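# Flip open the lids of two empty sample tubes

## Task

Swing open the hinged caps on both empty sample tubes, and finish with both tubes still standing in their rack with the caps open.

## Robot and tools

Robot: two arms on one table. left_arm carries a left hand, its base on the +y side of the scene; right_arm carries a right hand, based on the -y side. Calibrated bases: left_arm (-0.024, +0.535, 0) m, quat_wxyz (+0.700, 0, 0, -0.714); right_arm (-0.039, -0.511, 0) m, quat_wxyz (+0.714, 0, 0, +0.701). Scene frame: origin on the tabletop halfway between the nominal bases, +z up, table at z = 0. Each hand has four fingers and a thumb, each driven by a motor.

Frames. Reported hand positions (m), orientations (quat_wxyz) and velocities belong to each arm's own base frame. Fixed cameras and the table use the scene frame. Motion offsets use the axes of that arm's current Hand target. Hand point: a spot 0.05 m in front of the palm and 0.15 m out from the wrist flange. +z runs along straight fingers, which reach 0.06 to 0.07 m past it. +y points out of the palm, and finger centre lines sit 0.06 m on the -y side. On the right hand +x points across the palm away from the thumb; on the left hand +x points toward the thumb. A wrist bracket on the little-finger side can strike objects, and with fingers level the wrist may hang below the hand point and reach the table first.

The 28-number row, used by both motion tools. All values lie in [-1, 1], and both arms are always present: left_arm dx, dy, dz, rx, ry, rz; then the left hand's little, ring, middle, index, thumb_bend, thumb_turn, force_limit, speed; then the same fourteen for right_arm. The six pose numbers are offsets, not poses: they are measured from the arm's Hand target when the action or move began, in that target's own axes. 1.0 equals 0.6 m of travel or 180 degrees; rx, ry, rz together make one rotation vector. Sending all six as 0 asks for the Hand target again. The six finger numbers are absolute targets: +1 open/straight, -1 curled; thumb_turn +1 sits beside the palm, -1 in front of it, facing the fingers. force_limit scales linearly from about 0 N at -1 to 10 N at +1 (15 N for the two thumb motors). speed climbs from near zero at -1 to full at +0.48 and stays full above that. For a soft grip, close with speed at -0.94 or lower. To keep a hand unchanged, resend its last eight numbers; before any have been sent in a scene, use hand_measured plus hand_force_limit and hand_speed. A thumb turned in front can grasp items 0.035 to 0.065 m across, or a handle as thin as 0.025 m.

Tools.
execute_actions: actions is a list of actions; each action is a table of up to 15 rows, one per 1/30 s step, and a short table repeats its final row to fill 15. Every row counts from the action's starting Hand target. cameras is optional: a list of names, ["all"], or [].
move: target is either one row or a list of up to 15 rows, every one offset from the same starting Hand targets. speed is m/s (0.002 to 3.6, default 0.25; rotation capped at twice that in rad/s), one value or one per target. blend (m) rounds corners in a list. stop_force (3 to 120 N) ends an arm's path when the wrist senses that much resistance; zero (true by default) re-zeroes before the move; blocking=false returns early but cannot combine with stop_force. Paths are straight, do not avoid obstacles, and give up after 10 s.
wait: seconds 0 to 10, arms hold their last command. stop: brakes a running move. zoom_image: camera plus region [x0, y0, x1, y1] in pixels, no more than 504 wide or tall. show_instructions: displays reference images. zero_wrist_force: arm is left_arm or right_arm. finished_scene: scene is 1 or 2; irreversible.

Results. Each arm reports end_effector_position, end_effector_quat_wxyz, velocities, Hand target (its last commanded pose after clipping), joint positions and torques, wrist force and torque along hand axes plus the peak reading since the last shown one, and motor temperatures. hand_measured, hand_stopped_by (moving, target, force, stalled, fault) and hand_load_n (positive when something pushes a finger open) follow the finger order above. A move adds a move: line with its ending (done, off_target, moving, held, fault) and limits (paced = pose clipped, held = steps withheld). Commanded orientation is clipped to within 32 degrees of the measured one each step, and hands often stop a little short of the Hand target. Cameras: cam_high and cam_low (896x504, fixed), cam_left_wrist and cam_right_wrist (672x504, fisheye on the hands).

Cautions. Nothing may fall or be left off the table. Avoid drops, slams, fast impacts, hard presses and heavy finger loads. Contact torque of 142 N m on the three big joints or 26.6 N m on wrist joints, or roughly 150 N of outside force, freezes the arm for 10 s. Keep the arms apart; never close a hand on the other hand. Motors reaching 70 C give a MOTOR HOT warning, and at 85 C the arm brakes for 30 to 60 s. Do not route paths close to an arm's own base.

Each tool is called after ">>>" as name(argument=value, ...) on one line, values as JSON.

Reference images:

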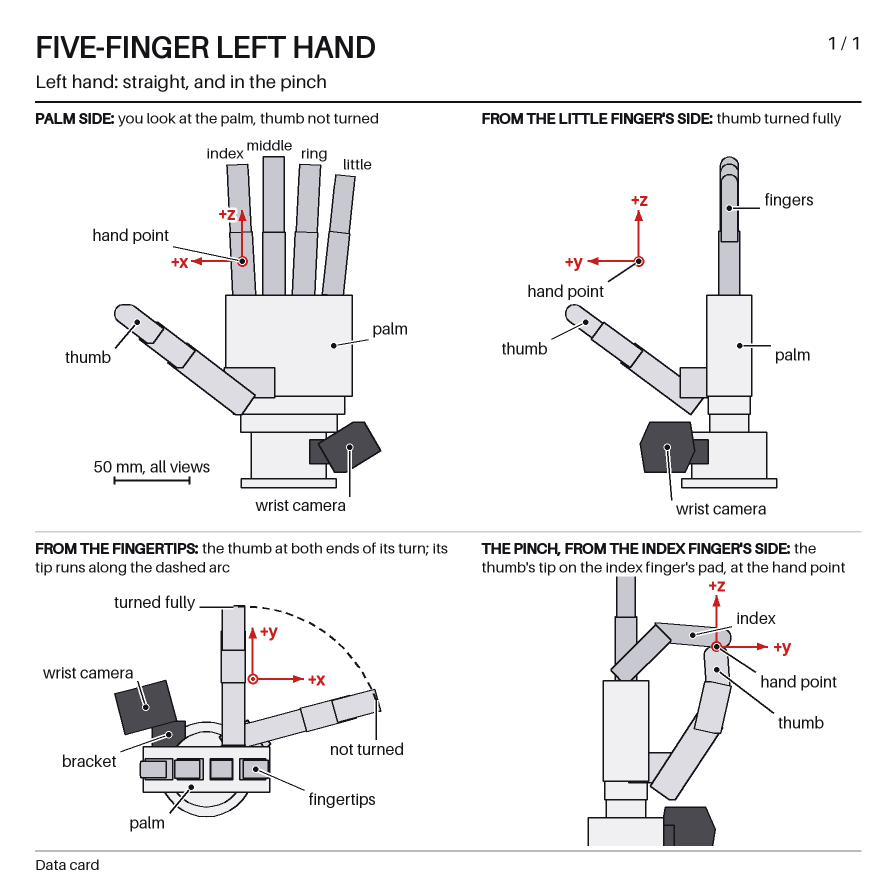

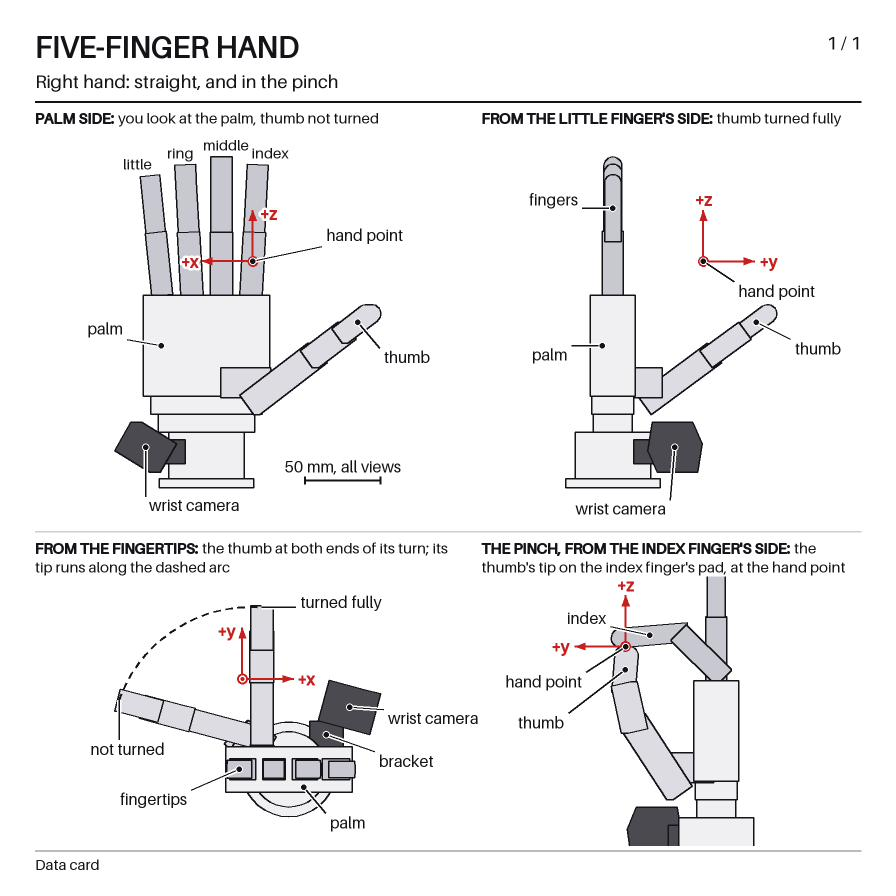

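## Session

>>> execute_actions(actions=[])

>>> zoom_image(camera="cam_low", region=[480, 240, 680, 410])

>>> zoom_image(camera="cam_high", region=[360, 290, 480, 400])

Scene clock: 0.00 s.
left_arm: end_effector_position=(+0.2647, +0.1173, +0.4803) hand_measured=(+1.000, +1.000, +1.000, +1.000, +1.000, +1.000) hand_load_n=(+0.0, -0.5, +0.0, +0.0, +0.0, +0.0) hand_stopped_by=(target, target, target, target, target, target) hand_force_limit=0.00 hand_speed=-0.80 end_effector_quat_wxyz=(+0.005, +0.901, +0.434, +0.013) | right_arm: end_effector_position=(+0.2757, -0.1260, +0.4715) hand_measured=(+1.000, +1.000, +1.000, +1.000, +1.000, +1.000) hand_load_n=(+0.0, +0.0, +0.0, +0.0, +0.0, +0.0) hand_stopped_by=(target, target, target, target, target, target) hand_force_limit=0.00 hand_speed=-0.80 end_effector_quat_wxyz=(+0.001, +0.425, +0.905, +0.009)
Joint positions: left_arm=[4.352 -1.396 -1.356 1.194 -1.546 1.882] | right_arm=[-1.165 -1.697 1.344 1.934 1.556 -1.858]
Joint velocities: within noise
Joint torques (N m): no reading
Motor temperatures (°C): left_arm=[33 32 28 34 33 31] | right_arm=[27 29 30 39 37 33]
Wrist force (N): no reading
Wrist torque (N m): no reading
Wrist force, peak (N): no reading
Hand target: left_arm +0.2647, +0.1173, +0.4803; +0.005, +0.901, +0.434, +0.013 | right_arm +0.2757, -0.1260, +0.4715; +0.001, +0.425, +0.905, +0.009
camera_calibration:
cam_left_wrist: T_world_to_cam=[[-0.560775, 0.827397, -0.0307483, 0.0673418], [0.69677, 0.491652, 0.522293, -0.495405], [0.447261, 0.271465, -0.852211, 0.374509], [0, 0, 0, 1]] pos_world=[0.215443, 0.0861822, 0.579978]
cam_right_wrist: T_world_to_cam=[[0.602641, 0.796204, 0.0536907, -0.0951066], [0.676571, -0.545451, 0.494707, -0.489513], [0.423174, -0.261805, -0.8674, 0.372822], [0, 0, 0, 1]] pos_world=[0.230737, -0.0936744, 0.570658]

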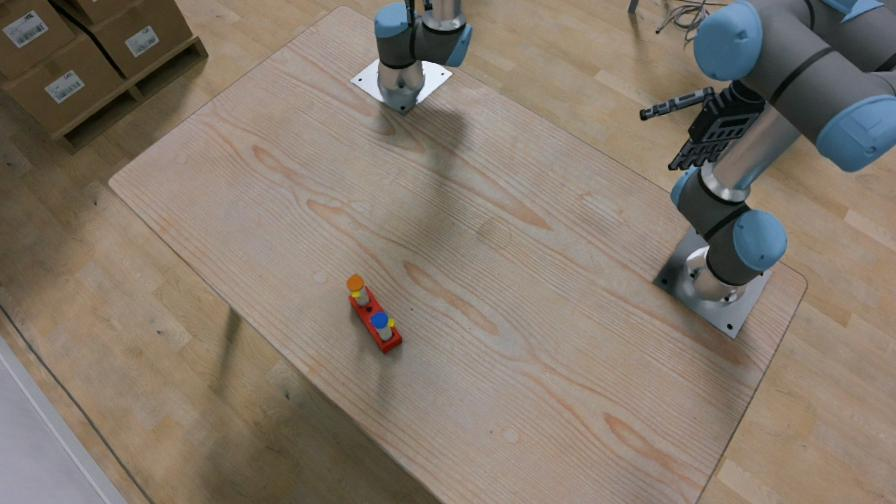

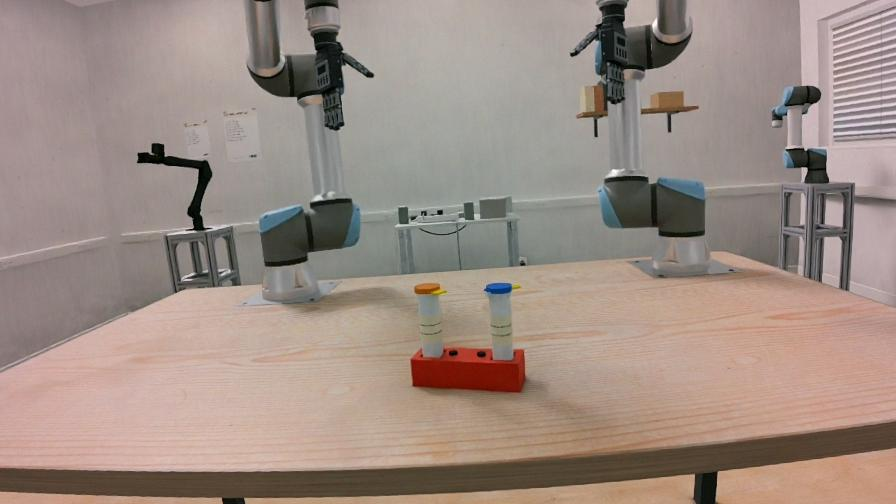

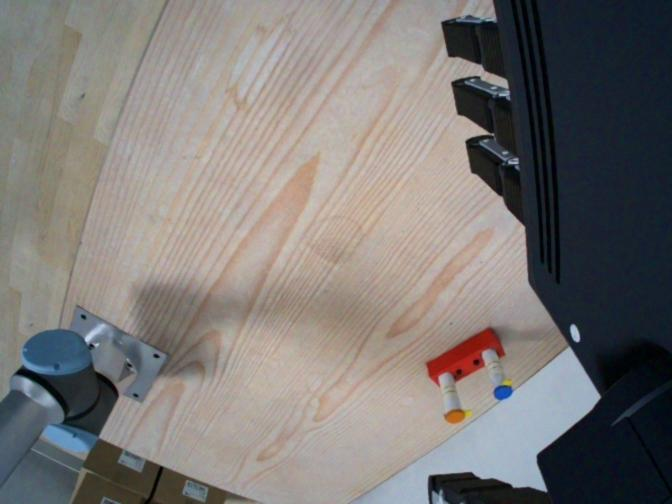

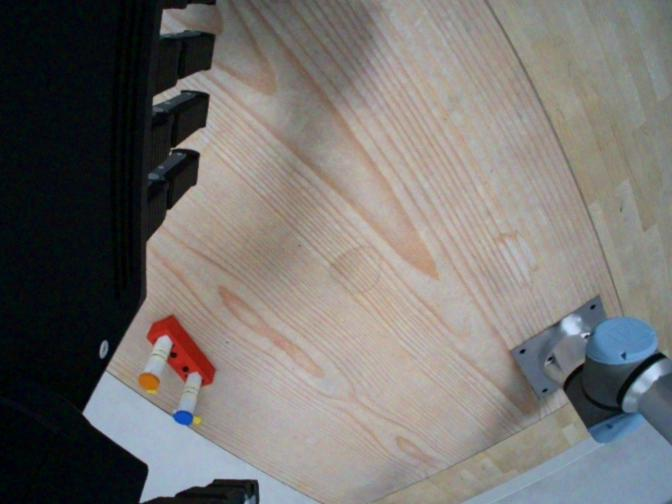

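Scaled by 2.520.

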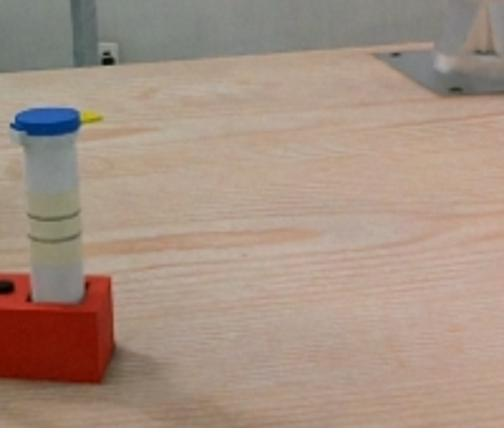

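Scaled by 4.200.

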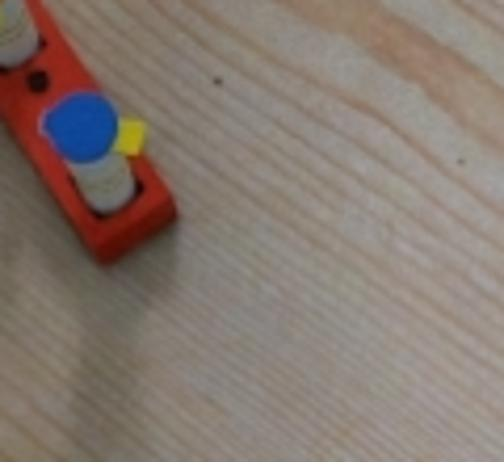

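>>> zoom_image(camera="cam_low", region=[390, 250, 550, 410])

>>> zoom_image(camera="cam_high", region=[320, 260, 430, 370])

>>> zoom_image(camera="cam_right_wrist", region=[120, 300, 240, 440])

>>> zoom_image(camera="cam_left_wrist", region=[400, 310, 540, 430])

Scaled by 3.150.

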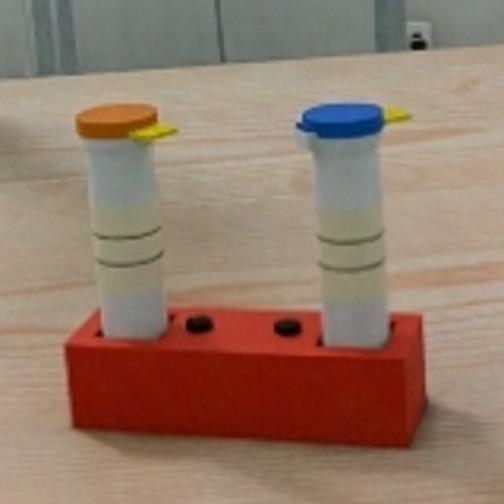

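Scaled by 4.582.

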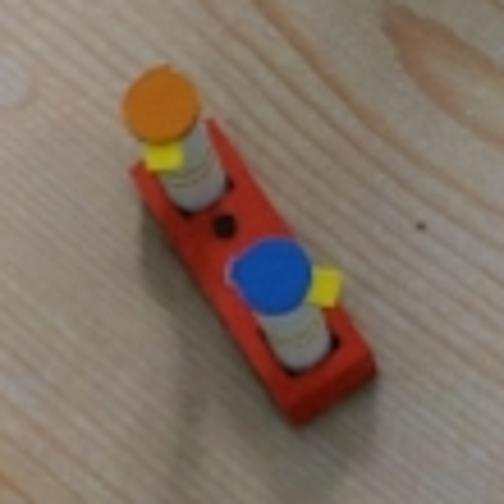

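Scaled by 3.600 from the camera's 672x504 image, which has a finer 960x720 frame.

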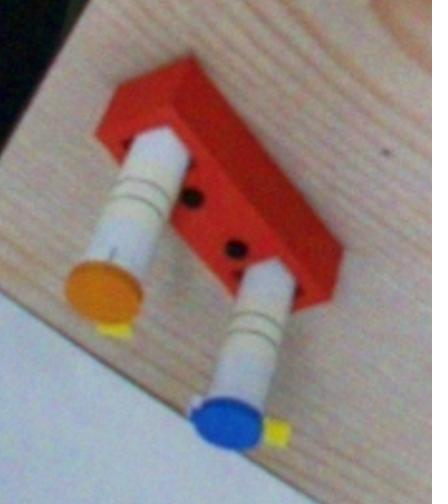

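Scaled by 3.600 from the camera's 672x504 image, which has a finer 960x720 frame.

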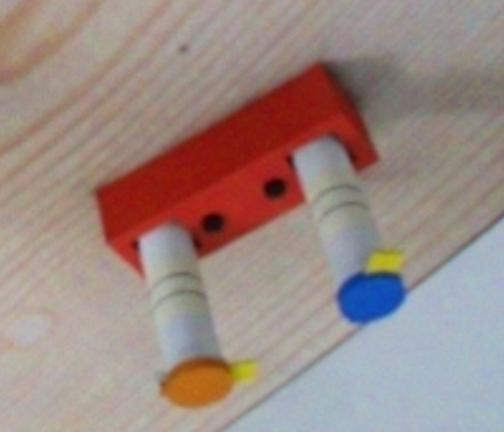

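>>> move(target=[0.8583, -0.1057, 0.5620, -0.1476, 0.1428, -0.4538, -1, -1, -1, 0.32, 1, 1, 0.5, 0.0, 0, 0, 0, 0, 0, 0, 1, 1, 1, 1, 1, 1, 0, -0.8], speed=0.4, cameras=["all"])

>>> zoom_image(camera="cam_low", region=[390, 220, 570, 400])

>>> zoom_image(camera="cam_high", region=[320, 240, 450, 370])

Scene clock: 106.27 s.
left_arm: end_effector_position=(+0.5449, +0.5607, +0.1521) hand_measured=(-1.000, -1.000, -1.000, +0.320, +1.000, +1.000) hand_load_n=(+0.0, +0.0, +0.0, +0.0, +0.0, +0.0) hand_stopped_by=(target, target, target, target, target, target) hand_force_limit=0.50 hand_speed=0.00 end_effector_quat_wxyz=(+0.112, +0.356, +0.885, +0.279) | right_arm: end_effector_position=(+0.2757, -0.1260, +0.4715) hand_measured=(+1.000, +1.000, +1.000, +1.000, +1.000, +1.000) hand_load_n=(+0.0, +0.0, +0.0, +0.0, +0.0, +0.0) hand_stopped_by=(target, target, target, target, target, target) hand_force_limit=0.00 hand_speed=-0.80 end_effector_quat_wxyz=(+0.001, +0.425, +0.905, +0.009)
Joint positions: left_arm=[4.115 -2.286 -1.124 2.444 -1.475 0.138] | right_arm=[-1.165 -1.697 1.344 1.934 1.556 -1.858]
Joint torques (N m): left_arm=[10.56 37.22 22.56 0.37 0.8 -1.42] | right_arm=[0.4 -12.02 -16.22 2.29 0.2 -0.24]
Wrist force (N): left_arm=[-0.3 1.1 0.5] | right_arm=[-0.1 0.1 0.2]
Wrist torque (N m): left_arm=[-0.02 0.10 -0.15] | right_arm=[0.00 0.00 0.00]
Wrist force, peak (N): left_arm=[-0.5 1.4 2.5] | right_arm=[-0.1 0.1 0.4]
Hand target: left_arm +0.5449, +0.5608, +0.1520; +0.112, +0.356, +0.885, +0.279 | right_arm +0.2757, -0.1260, +0.4715; +0.001, +0.425, +0.905, +0.009
Off the commanded pose: left_arm 0.000 m, 0 deg | right_arm 0.000 m, 0 deg.
move: done
camera_calibration:
cam_left_wrist: T_world_to_cam=[[-0.749667, -0.349949, -0.561725, 0.691369], [-0.654997, 0.513841, 0.554028, -0.0178685], [0.0947553, 0.783264, -0.614425, -0.281967], [0, 0, 0, 1]] pos_world=[0.533311, 0.47198, 0.225011]
cam_right_wrist: T_world_to_cam=[[0.602641, 0.796204, 0.0536907, -0.0951066], [0.676571, -0.545451, 0.494707, -0.489513], [0.423174, -0.261805, -0.8674, 0.372822], [0, 0, 0, 1]] pos_world=[0.230737, -0.0936744, 0.570658]

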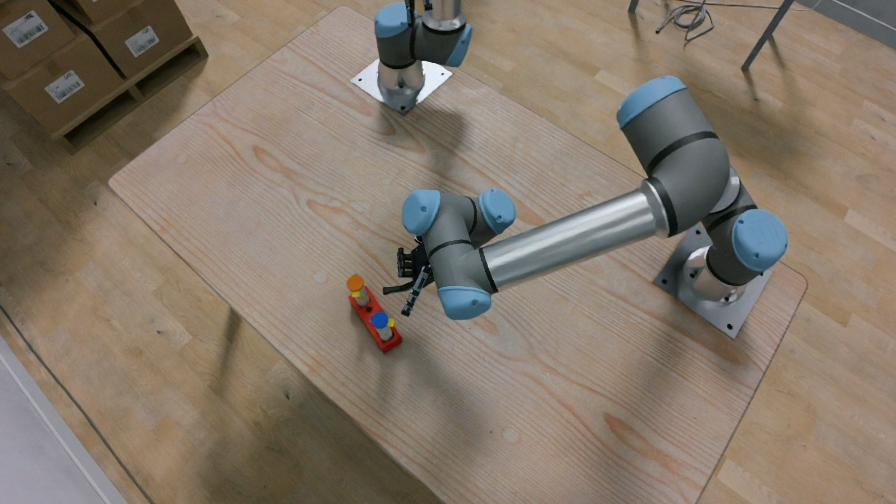

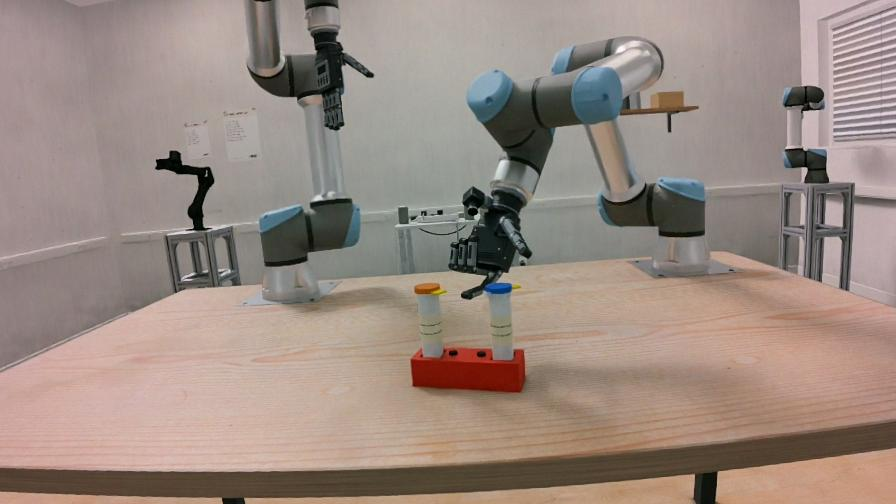

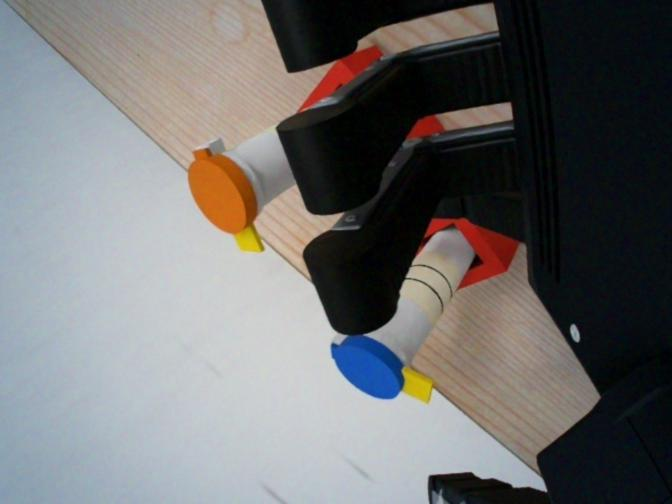

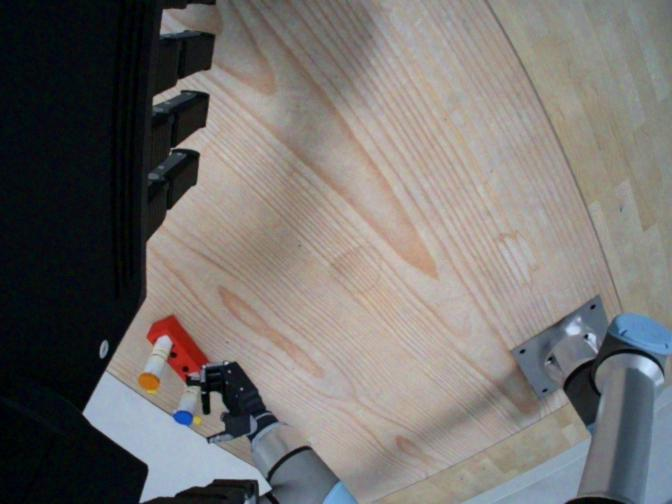

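Scaled by 2.800.

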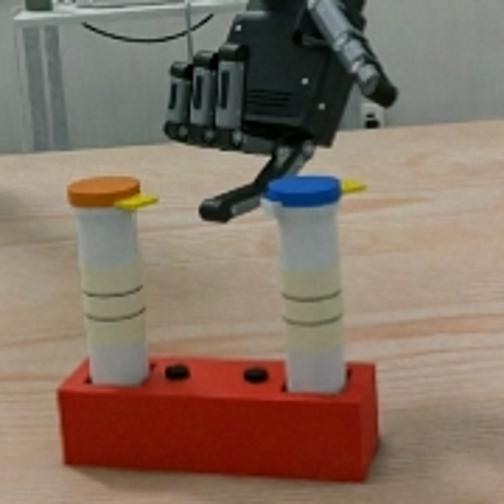

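Scaled by 3.877.

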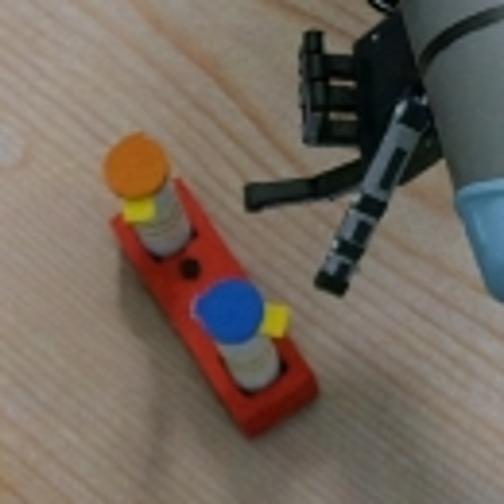

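>>> move(target=[0.0177, 0.0603, 0.0301, 0, 0, 0, -1, -1, -1, 0.32, 1, 1, 0.5, 0.0, 0, 0, 0, 0, 0, 0, 1, 1, 1, 1, 1, 1, 0, -0.8], speed=0.12, cameras=["cam_high", "cam_low", "cam_left_wrist"])

>>> zoom_image(camera="cam_low", region=[390, 240, 550, 400])

>>> zoom_image(camera="cam_high", region=[320, 250, 430, 360])

Scene clock: 129.07 s.
left_arm: end_effector_position=(+0.5648, +0.5970, +0.1579) hand_measured=(-1.000, -1.000, -1.000, +0.320, +1.000, +1.000) hand_load_n=(+0.0, +0.5, +0.0, +0.0, +0.0, +0.0) hand_stopped_by=(target, target, target, target, target, target) hand_force_limit=0.50 hand_speed=0.00 end_effector_quat_wxyz=(+0.112, +0.356, +0.885, +0.279) | right_arm: end_effector_position=(+0.2757, -0.1260, +0.4715) hand_measured=(+1.000, +1.000, +1.000, +1.000, +1.000, +1.000) hand_load_n=(+0.0, +0.0, +0.0, +0.0, +0.0, +0.0) hand_stopped_by=(target, target, target, target, target, target) hand_force_limit=0.00 hand_speed=-0.80 end_effector_quat_wxyz=(+0.001, +0.425, +0.905, +0.009)
Joint positions: left_arm=[4.121 -2.391 -0.922 2.347 -1.472 0.143] | right_arm=[-1.165 -1.697 1.344 1.934 1.556 -1.858]
Joint torques (N m): left_arm=[-7.78 54.24 23.12 -0.4 -1.66 -1.16] | right_arm=[-0.18 -11.43 -16.23 2.28 0.37 -0.38]
Wrist force (N): left_arm=[-0.6 1.0 0.4] | right_arm=[0.1 0.1 0.1]
Wrist torque (N m): left_arm=[-0.04 0.15 -0.18] | right_arm=[0.01 -0.02 0.01]
Wrist force, peak (N): left_arm=[-0.5 1.6 0.8] | right_arm=[0.4 0.0 0.1]
Hand target: left_arm +0.5649, +0.5970, +0.1580; +0.112, +0.356, +0.885, +0.279 | right_arm +0.2757, -0.1260, +0.4715; +0.001, +0.425, +0.905, +0.009
Off the commanded pose: left_arm 0.000 m, 0 deg | right_arm 0.000 m, 0 deg.
move: done
camera_calibration:
cam_left_wrist: T_world_to_cam=[[-0.749544, -0.350224, -0.561717, 0.722353], [-0.655167, 0.513705, 0.553952, -0.0265703], [0.0945497, 0.78323, -0.6145, -0.308651], [0, 0, 0, 1]] pos_world=[0.553211, 0.50838, 0.230811]
Images, in order (width x height): cam_high 896x504, cam_low 896x504, cam_left_wrist 672x504.

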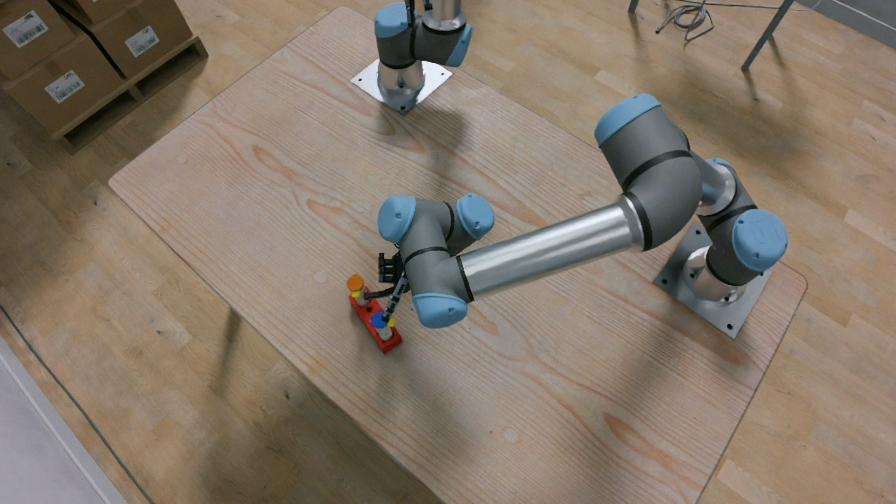

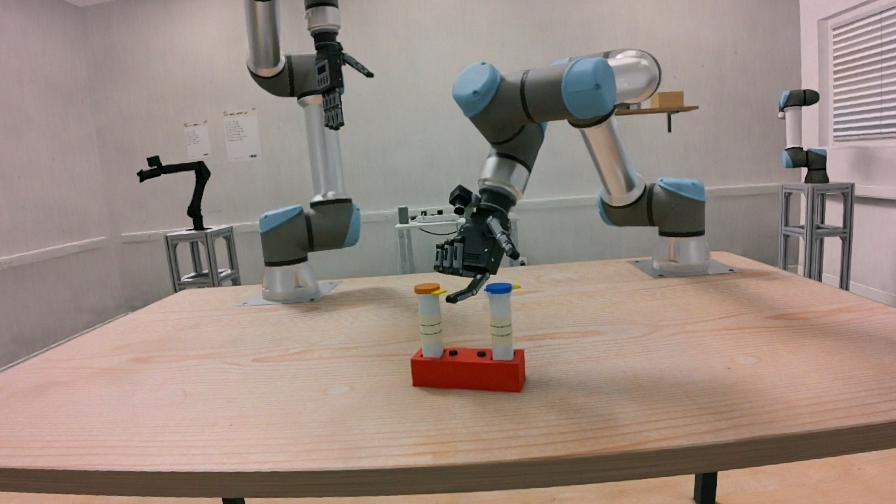

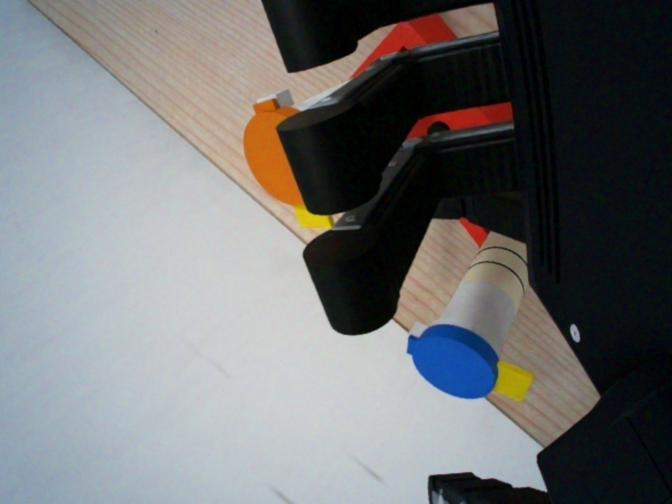

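Scaled by 3.150.

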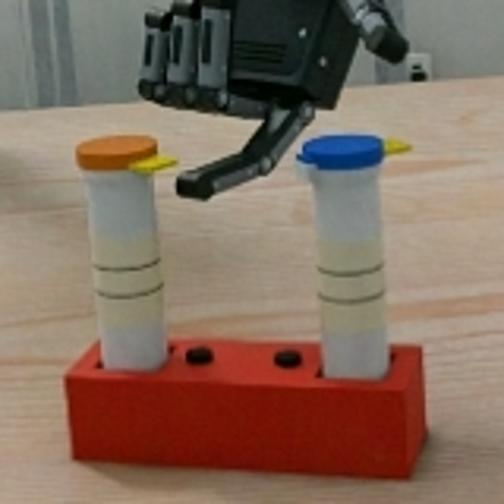

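Scaled by 4.582.

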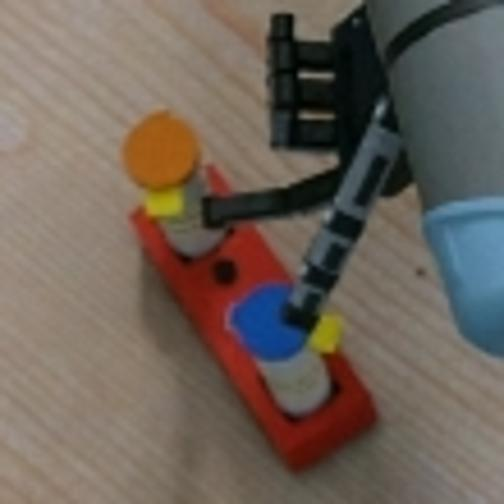

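>>> move(target=[0.0017, 0.0338, 0.0227, 0, 0, 0, -1, -1, -1, 0.32, 1, 1, 0.5, 0.0, 0, 0, 0, 0, 0, 0, 1, 1, 1, 1, 1, 1, 0, -0.8], speed=0.06, cameras=["cam_high", "cam_low"])

>>> zoom_image(camera="cam_low", region=[390, 260, 490, 360])

>>> zoom_image(camera="cam_high", region=[330, 260, 410, 340])

Scene clock: 138.87 s.
left_arm: end_effector_position=(+0.5811, +0.6152, +0.1584) hand_measured=(-1.000, -1.000, -1.000, +0.320, +1.000, +1.000) hand_load_n=(+0.0, +0.0, +0.0, +0.0, +0.0, +0.0) hand_stopped_by=(target, target, target, target, target, target) hand_force_limit=0.50 hand_speed=0.00 end_effector_quat_wxyz=(+0.112, +0.356, +0.885, +0.279) | right_arm: end_effector_position=(+0.2757, -0.1260, +0.4715) hand_measured=(+1.000, +1.000, +1.000, +1.000, +1.000, +1.000) hand_load_n=(+0.0, +0.0, +0.0, +0.0, +0.0, +0.0) hand_stopped_by=(target, target, target, target, target, target) hand_force_limit=0.00 hand_speed=-0.80 end_effector_quat_wxyz=(+0.001, +0.425, +0.905, +0.009)
Joint positions: left_arm=[4.116 -2.468 -0.78 2.282 -1.475 0.139] | right_arm=[-1.165 -1.697 1.344 1.934 1.556 -1.858]
Joint torques (N m): left_arm=[-0.85 60.45 17.87 0.08 -0.97 0.19] | right_arm=[0.87 -10.95 -15.43 2.22 0.53 -0.13]
Wrist force (N): left_arm=[-0.1 0.9 0.5] | right_arm=[0.1 0.0 0.0]
Wrist torque (N m): left_arm=[-0.08 0.06 0.00] | right_arm=[-0.01 -0.01 0.00]
Wrist force, peak (N): left_arm=[-0.4 1.2 1.0] | right_arm=[0.0 -0.2 0.4]
Hand target: left_arm +0.5811, +0.6153, +0.1585; +0.112, +0.356, +0.885, +0.279 | right_arm +0.2757, -0.1260, +0.4715; +0.001, +0.425, +0.905, +0.009
Off the commanded pose: left_arm 0.000 m, 0 deg | right_arm 0.000 m, 0 deg.
move: done
Images, in order (width x height): cam_high 896x504, cam_low 896x504.

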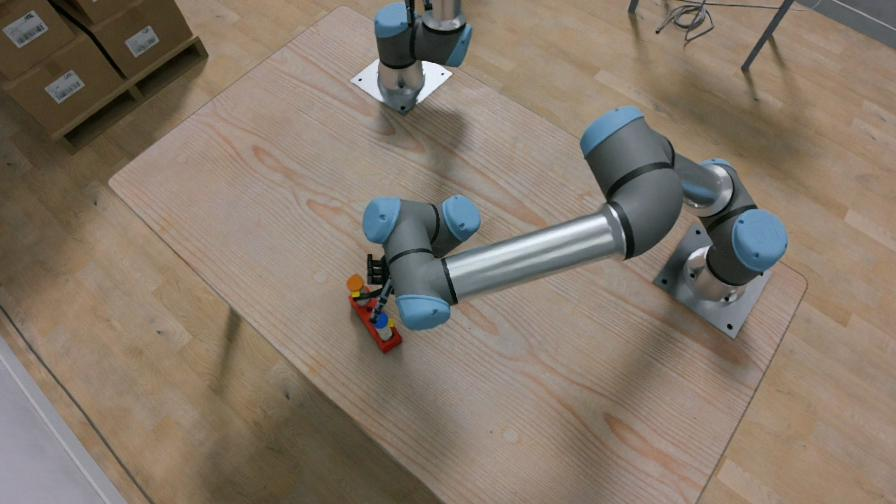

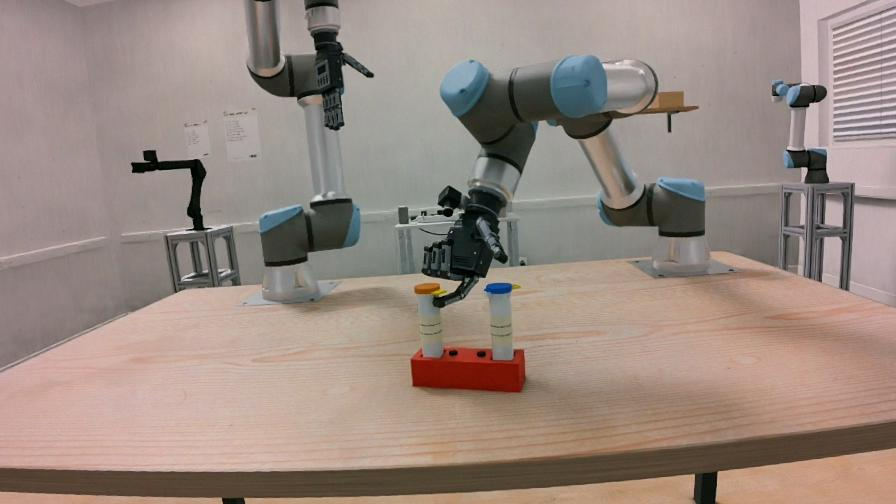

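Scaled by 5.040.

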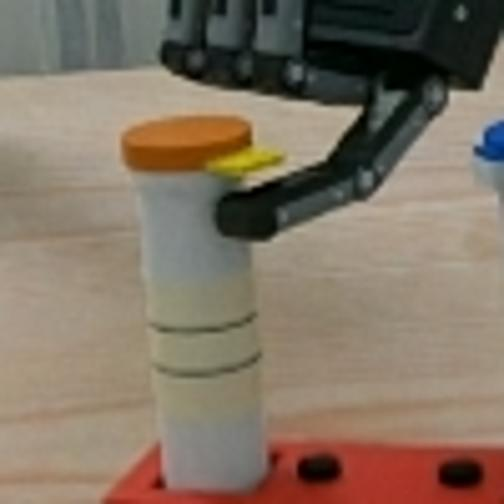

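Scaled by 6.300.

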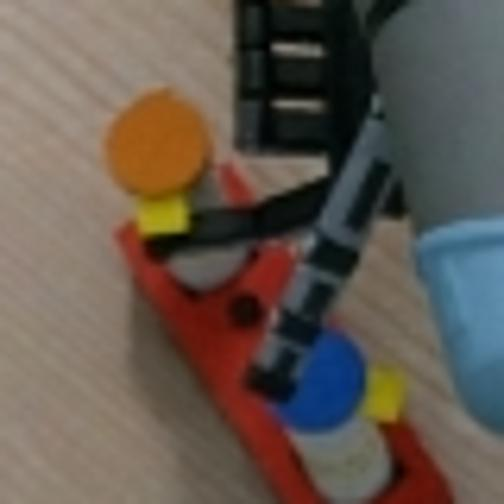

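>>> move(target=[-0.04, 0, 0, 0, 0, 0, -1, -1, -1, 0.32, 1, 1, 0.5, 0.0, 0, 0, 0, 0, 0, 0, 1, 1, 1, 1, 1, 1, 0, -0.8], speed=0.02, stop_force=4, cameras=["cam_low", "cam_high"])

>>> zoom_image(camera="cam_low", region=[390, 250, 500, 360])

>>> zoom_image(camera="cam_high", region=[330, 260, 410, 340])

Scene clock: 145.33 s.
left_arm: end_effector_position=(+0.5893, +0.6074, +0.1585) hand_measured=(-1.000, -1.000, -1.000, +0.320, +1.000, +1.000) hand_load_n=(+0.0, +0.0, +0.0, +0.5, +0.0, +0.0) hand_stopped_by=(target, target, target, target, target, target) hand_force_limit=0.50 hand_speed=0.00 end_effector_quat_wxyz=(+0.112, +0.356, +0.885, +0.279) | right_arm: end_effector_position=(+0.2757, -0.1260, +0.4715) hand_measured=(+1.000, +1.000, +1.000, +1.000, +1.000, +1.000) hand_load_n=(+0.0, +0.0, +0.0, +0.0, +0.0, +0.0) hand_stopped_by=(target, target, target, target, target, target) hand_force_limit=0.00 hand_speed=-0.80 end_effector_quat_wxyz=(+0.001, +0.425, +0.905, +0.009)
Joint positions: left_arm=[4.099 -2.47 -0.777 2.282 -1.484 0.124] | right_arm=[-1.165 -1.697 1.344 1.934 1.556 -1.858]
Joint torques (N m): left_arm=[8.72 63.08 10.63 -0.28 -0.65 -1] | right_arm=[0.88 -11.08 -15.51 2.32 0.43 -0.41]
Wrist force (N): left_arm=[1.0 0.8 0.8] | right_arm=[0.1 0.1 0.1]
Wrist torque (N m): left_arm=[-0.05 0.11 -0.12] | right_arm=[0.01 -0.02 0.01]
Wrist force, peak (N): left_arm=[5.7 0.3 -1.2] | right_arm=[-0.2 -0.2 0.3]
Hand target: left_arm +0.5893, +0.6074, +0.1585; +0.112, +0.356, +0.885, +0.279 (not the last commanded pose) | right_arm +0.2757, -0.1260, +0.4715; +0.001, +0.425, +0.905, +0.009
Off the commanded pose: left_arm 0.013 m, 0 deg | right_arm 0.000 m, 0 deg.
move: contact (left_arm)
Images, in order (width x height): cam_high 896x504, cam_low 896x504.

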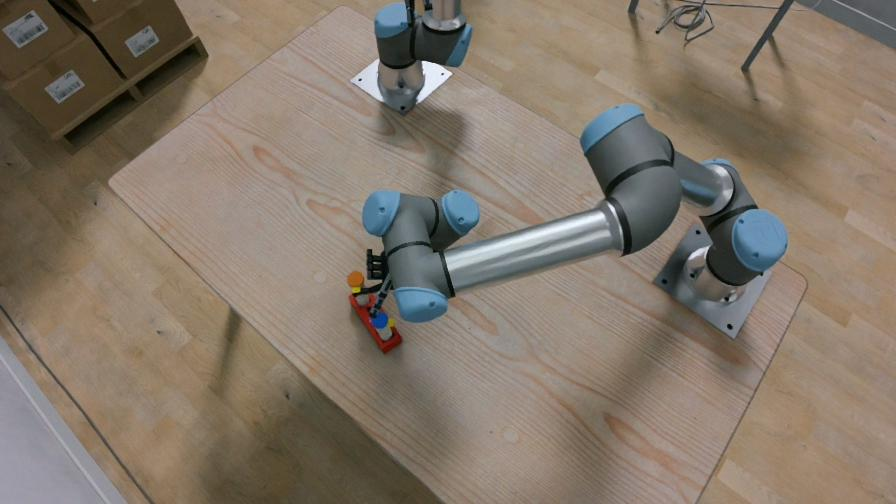

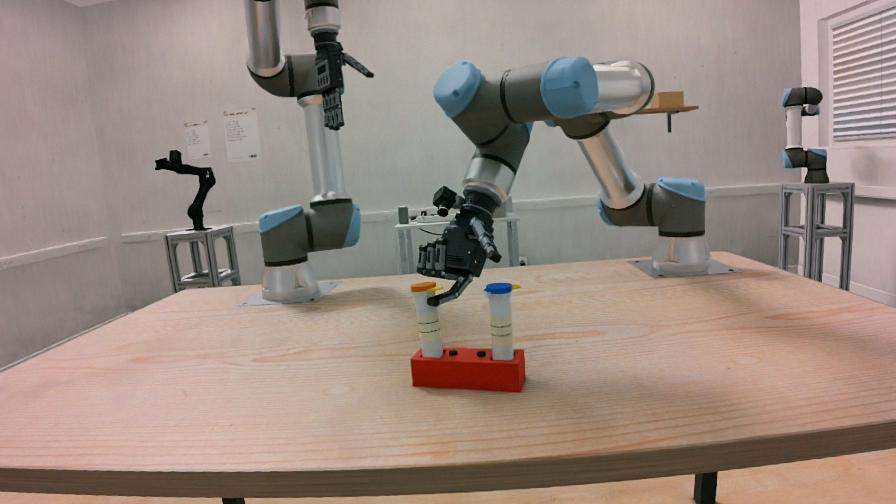

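Scaled by 4.582.

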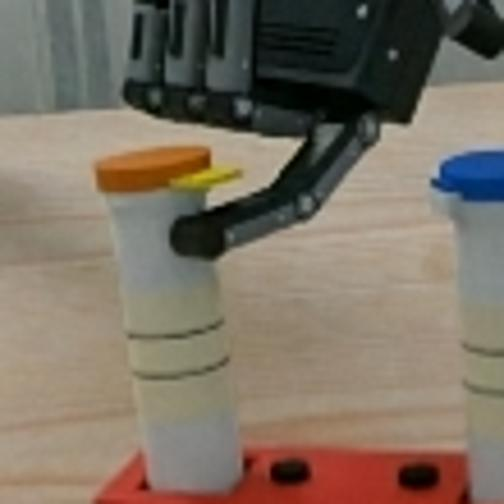

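Scaled by 6.300.

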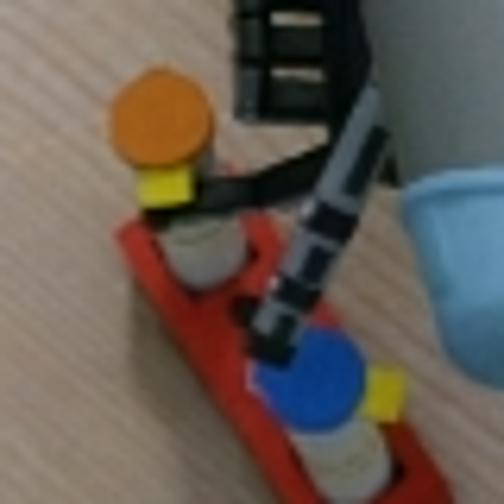

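>>> move(target=[[0.005, 0, 0, 0, 0, 0, -1, -1, -1, 0.32, 1, 1, 0.5, 0.0, 0, 0, 0, 0, 0, 0, 1, 1, 1, 1, 1, 1, 0, -0.8], [0.005, 0.0053, -0.0075, 0, 0, 0, -1, -1, -1, 0.32, 1, 1, 0.5, 0.0, 0, 0, 0, 0, 0, 0, 1, 1, 1, 1, 1, 1, 0, -0.8]], speed=0.04, cameras=[])

>>> move(target=[-0.02, 0, 0, 0, 0, 0, -1, -1, -1, 0.32, 1, 1, 0.5, 0.0, 0, 0, 0, 0, 0, 0, 1, 1, 1, 1, 1, 1, 0, -0.8], speed=0.02, stop_force=4, cameras=["cam_low"])

>>> zoom_image(camera="cam_low", region=[390, 250, 500, 360])

Scene clock: 154.37 s.
left_arm: end_effector_position=(+0.5871, +0.6096, +0.1643) hand_measured=(-1.000, -1.000, -1.000, +0.320, +1.000, +1.000) hand_load_n=(-0.5, +0.0, +0.0, +0.5, +0.0, +0.0) hand_stopped_by=(target, target, target, target, target, target) hand_force_limit=0.50 hand_speed=0.00 end_effector_quat_wxyz=(+0.112, +0.356, +0.885, +0.279) end_effector_velocity=(+0.001, +0.000, -0.001) end_effector_angular_velocity=(+0.001, -0.002, +0.000) | right_arm: end_effector_position=(+0.2757, -0.1260, +0.4715) hand_measured=(+1.000, +1.000, +1.000, +1.000, +1.000, +1.000) hand_load_n=(+0.0, +0.0, +0.0, +0.0, +0.0, +0.0) hand_stopped_by=(target, target, target, target, target, target) hand_force_limit=0.00 hand_speed=-0.80 end_effector_quat_wxyz=(+0.001, +0.425, +0.905, +0.009)
Joint positions: left_arm=[4.103 -2.467 -0.767 2.269 -1.482 0.128] | right_arm=[-1.165 -1.697 1.344 1.934 1.556 -1.858]
Joint velocities: left_arm=[0 0 -0.003 0.005 0.001 -0.001] | right_arm=[within noise]
Joint torques (N m): left_arm=[-4 44.44 10.6 0.08 0.19 -1.04] | right_arm=[1.08 -11.55 -16.02 2.28 0.57 -0.38]
Wrist force (N): left_arm=[-0.4 0.9 0.8] | right_arm=[0.0 0.0 0.2]
Wrist torque (N m): left_arm=[-0.06 0.10 -0.19] | right_arm=[-0.02 0.00 0.00]
Wrist force, peak (N): left_arm=[1.0 0.7 0.8] | right_arm=[0.4 -0.2 0.1]
Hand target: left_arm +0.5871, +0.6095, +0.1640; +0.112, +0.356, +0.885, +0.279 | right_arm +0.2757, -0.1260, +0.4715; +0.001, +0.425, +0.905, +0.009
Off the commanded pose: left_arm 0.000 m, 0 deg | right_arm 0.000 m, 0 deg.
move: done
No camera images: "cameras" was empty.

Scene clock: 155.83 s.
left_arm: end_effector_position=(+0.5908, +0.6060, +0.1640) hand_measured=(-1.000, -1.000, -1.000, +0.320, +1.000, +1.000) hand_load_n=(+0.0, +0.0, +0.0, +0.0, +0.0, +0.0) hand_stopped_by=(target, target, target, target, target, target) hand_force_limit=0.50 hand_speed=0.00 end_effector_quat_wxyz=(+0.112, +0.356, +0.885, +0.279) | right_arm: end_effector_position=(+0.2757, -0.1260, +0.4715) hand_measured=(+1.000, +1.000, +1.000, +1.000, +1.000, +1.000) hand_load_n=(+0.0, +0.0, +0.0, +0.0, +0.0, +0.0) hand_stopped_by=(target, target, target, target, target, target) hand_force_limit=0.00 hand_speed=-0.80 end_effector_quat_wxyz=(+0.001, +0.425, +0.905, +0.009)
Joint positions: left_arm=[4.095 -2.468 -0.766 2.269 -1.486 0.122] | right_arm=[-1.165 -1.697 1.344 1.934 1.556 -1.858]
Joint torques (N m): left_arm=[9.84 62.6 10.68 -0.04 0.64 -0.92] | right_arm=[0.77 -9.78 -15.75 2.18 0.49 -0.41]
Wrist force (N): left_arm=[0.8 0.8 0.5] | right_arm=[0.1 0.0 0.3]
Wrist torque (N m): left_arm=[-0.08 0.12 -0.11] | right_arm=[-0.02 -0.02 0.01]
Wrist force, peak (N): left_arm=[5.1 0.2 -1.6] | right_arm=[0.2 -0.1 0.3]
Hand target: left_arm +0.5908, +0.6060, +0.1640; +0.112, +0.356, +0.885, +0.279 (not the last commanded pose) | right_arm +0.2757, -0.1260, +0.4715; +0.001, +0.425, +0.905, +0.009
Off the commanded pose: left_arm 0.007 m, 0 deg | right_arm 0.000 m, 0 deg.
move: contact (left_arm)
Images, in order (width x height): cam_low 896x504.

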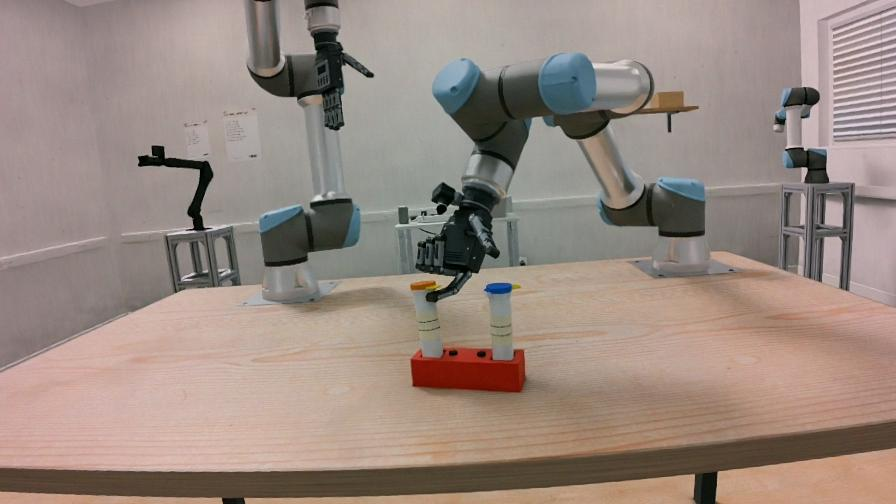

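Scaled by 4.582.

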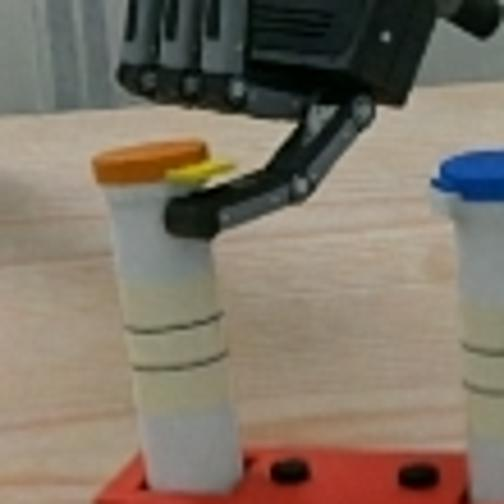

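>>> move(target=[[-0.0035, 0, 0, 0, 0, 0, -1, -1, -1, 0.32, 1, 1, 0.5, 0.0, 0, 0, 0, 0, 0, 0, 1, 1, 1, 1, 1, 1, 0, -0.8], [-0.0035, 0.0134, -0.0191, 0, 0, 0, -1, -1, -1, 0.32, 1, 1, 0.5, 0.0, 0, 0, 0, 0, 0, 0, 1, 1, 1, 1, 1, 1, 0, -0.8]], speed=0.03, cameras=["cam_low", "cam_high"])

>>> zoom_image(camera="cam_low", region=[390, 230, 530, 370])

>>> zoom_image(camera="cam_high", region=[320, 240, 420, 340])

Scene clock: 164.20 s.
left_arm: end_effector_position=(+0.5924, +0.6045, +0.1783) hand_measured=(-1.000, -1.000, -1.000, +0.378, +1.000, +1.000) hand_load_n=(+0.0, +0.0, +0.0, +0.5, +0.0, +0.0) hand_stopped_by=(target, target, target, target, target, target) hand_force_limit=0.50 hand_speed=0.00 end_effector_quat_wxyz=(+0.112, +0.356, +0.885, +0.279) | right_arm: end_effector_position=(+0.2757, -0.1260, +0.4715) hand_measured=(+1.000, +1.000, +1.000, +1.000, +1.000, +1.000) hand_load_n=(+0.0, +0.0, +0.0, +0.0, +0.0, +0.0) hand_stopped_by=(target, target, target, target, target, target) hand_force_limit=0.00 hand_speed=-0.80 end_effector_quat_wxyz=(+0.001, +0.425, +0.905, +0.009)
Joint positions: left_arm=[4.092 -2.465 -0.736 2.236 -1.488 0.119] | right_arm=[-1.165 -1.697 1.344 1.934 1.556 -1.858]
Joint torques (N m): left_arm=[-0.49 44.57 10.44 0.32 -1.43 1.35] | right_arm=[1.31 -11.8 -15.22 2.16 0.71 -0.45]
Wrist force (N): left_arm=[-0.3 1.0 0.9] | right_arm=[0.0 0.0 0.1]
Wrist torque (N m): left_arm=[-0.05 0.10 -0.03] | right_arm=[-0.01 -0.01 0.01]
Wrist force, peak (N): left_arm=[5.3 -12.4 23.2] | right_arm=[0.1 -0.1 0.5]
Hand target: left_arm +0.5923, +0.6046, +0.1780; +0.112, +0.356, +0.885, +0.279 | right_arm +0.2757, -0.1260, +0.4715; +0.001, +0.425, +0.905, +0.009
Off the commanded pose: left_arm 0.000 m, 0 deg | right_arm 0.000 m, 0 deg.
move: done
Images, in order (width x height): cam_high 896x504, cam_low 896x504.

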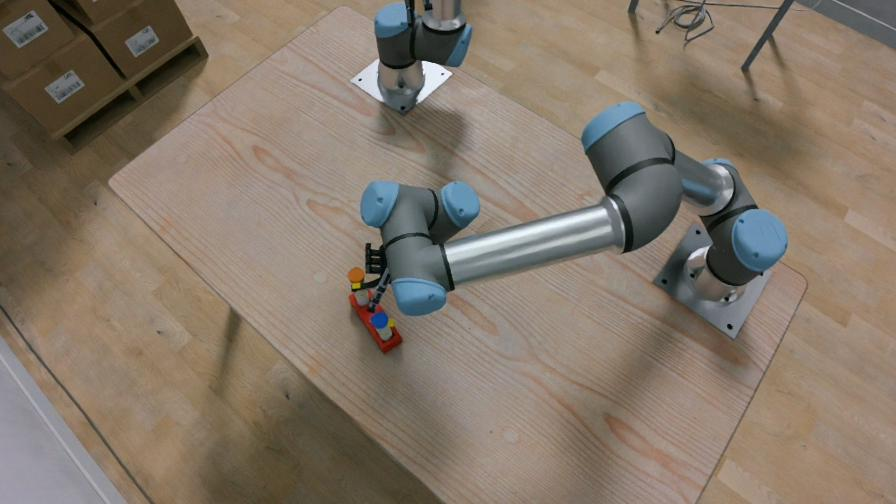

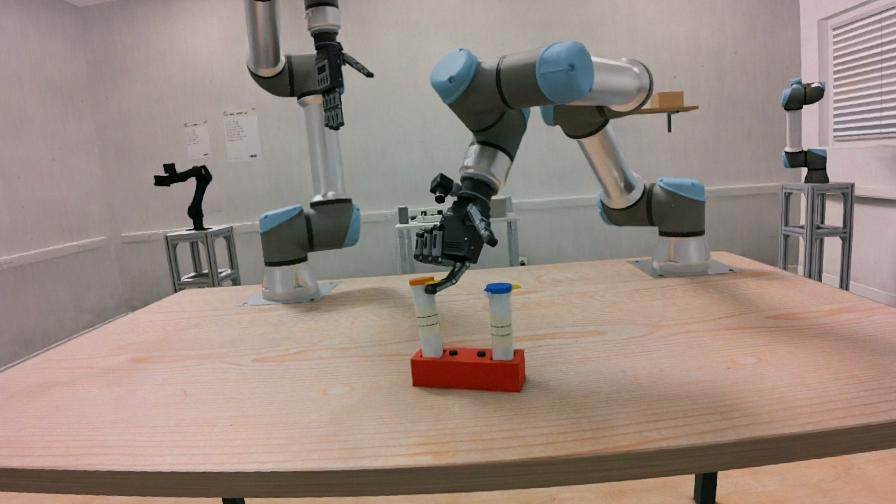

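Scaled by 3.600.

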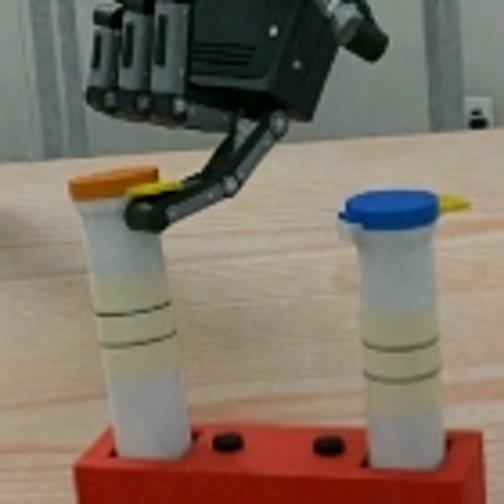

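Scaled by 5.040.

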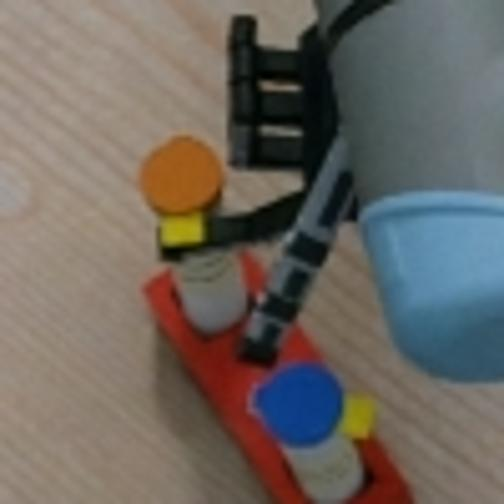

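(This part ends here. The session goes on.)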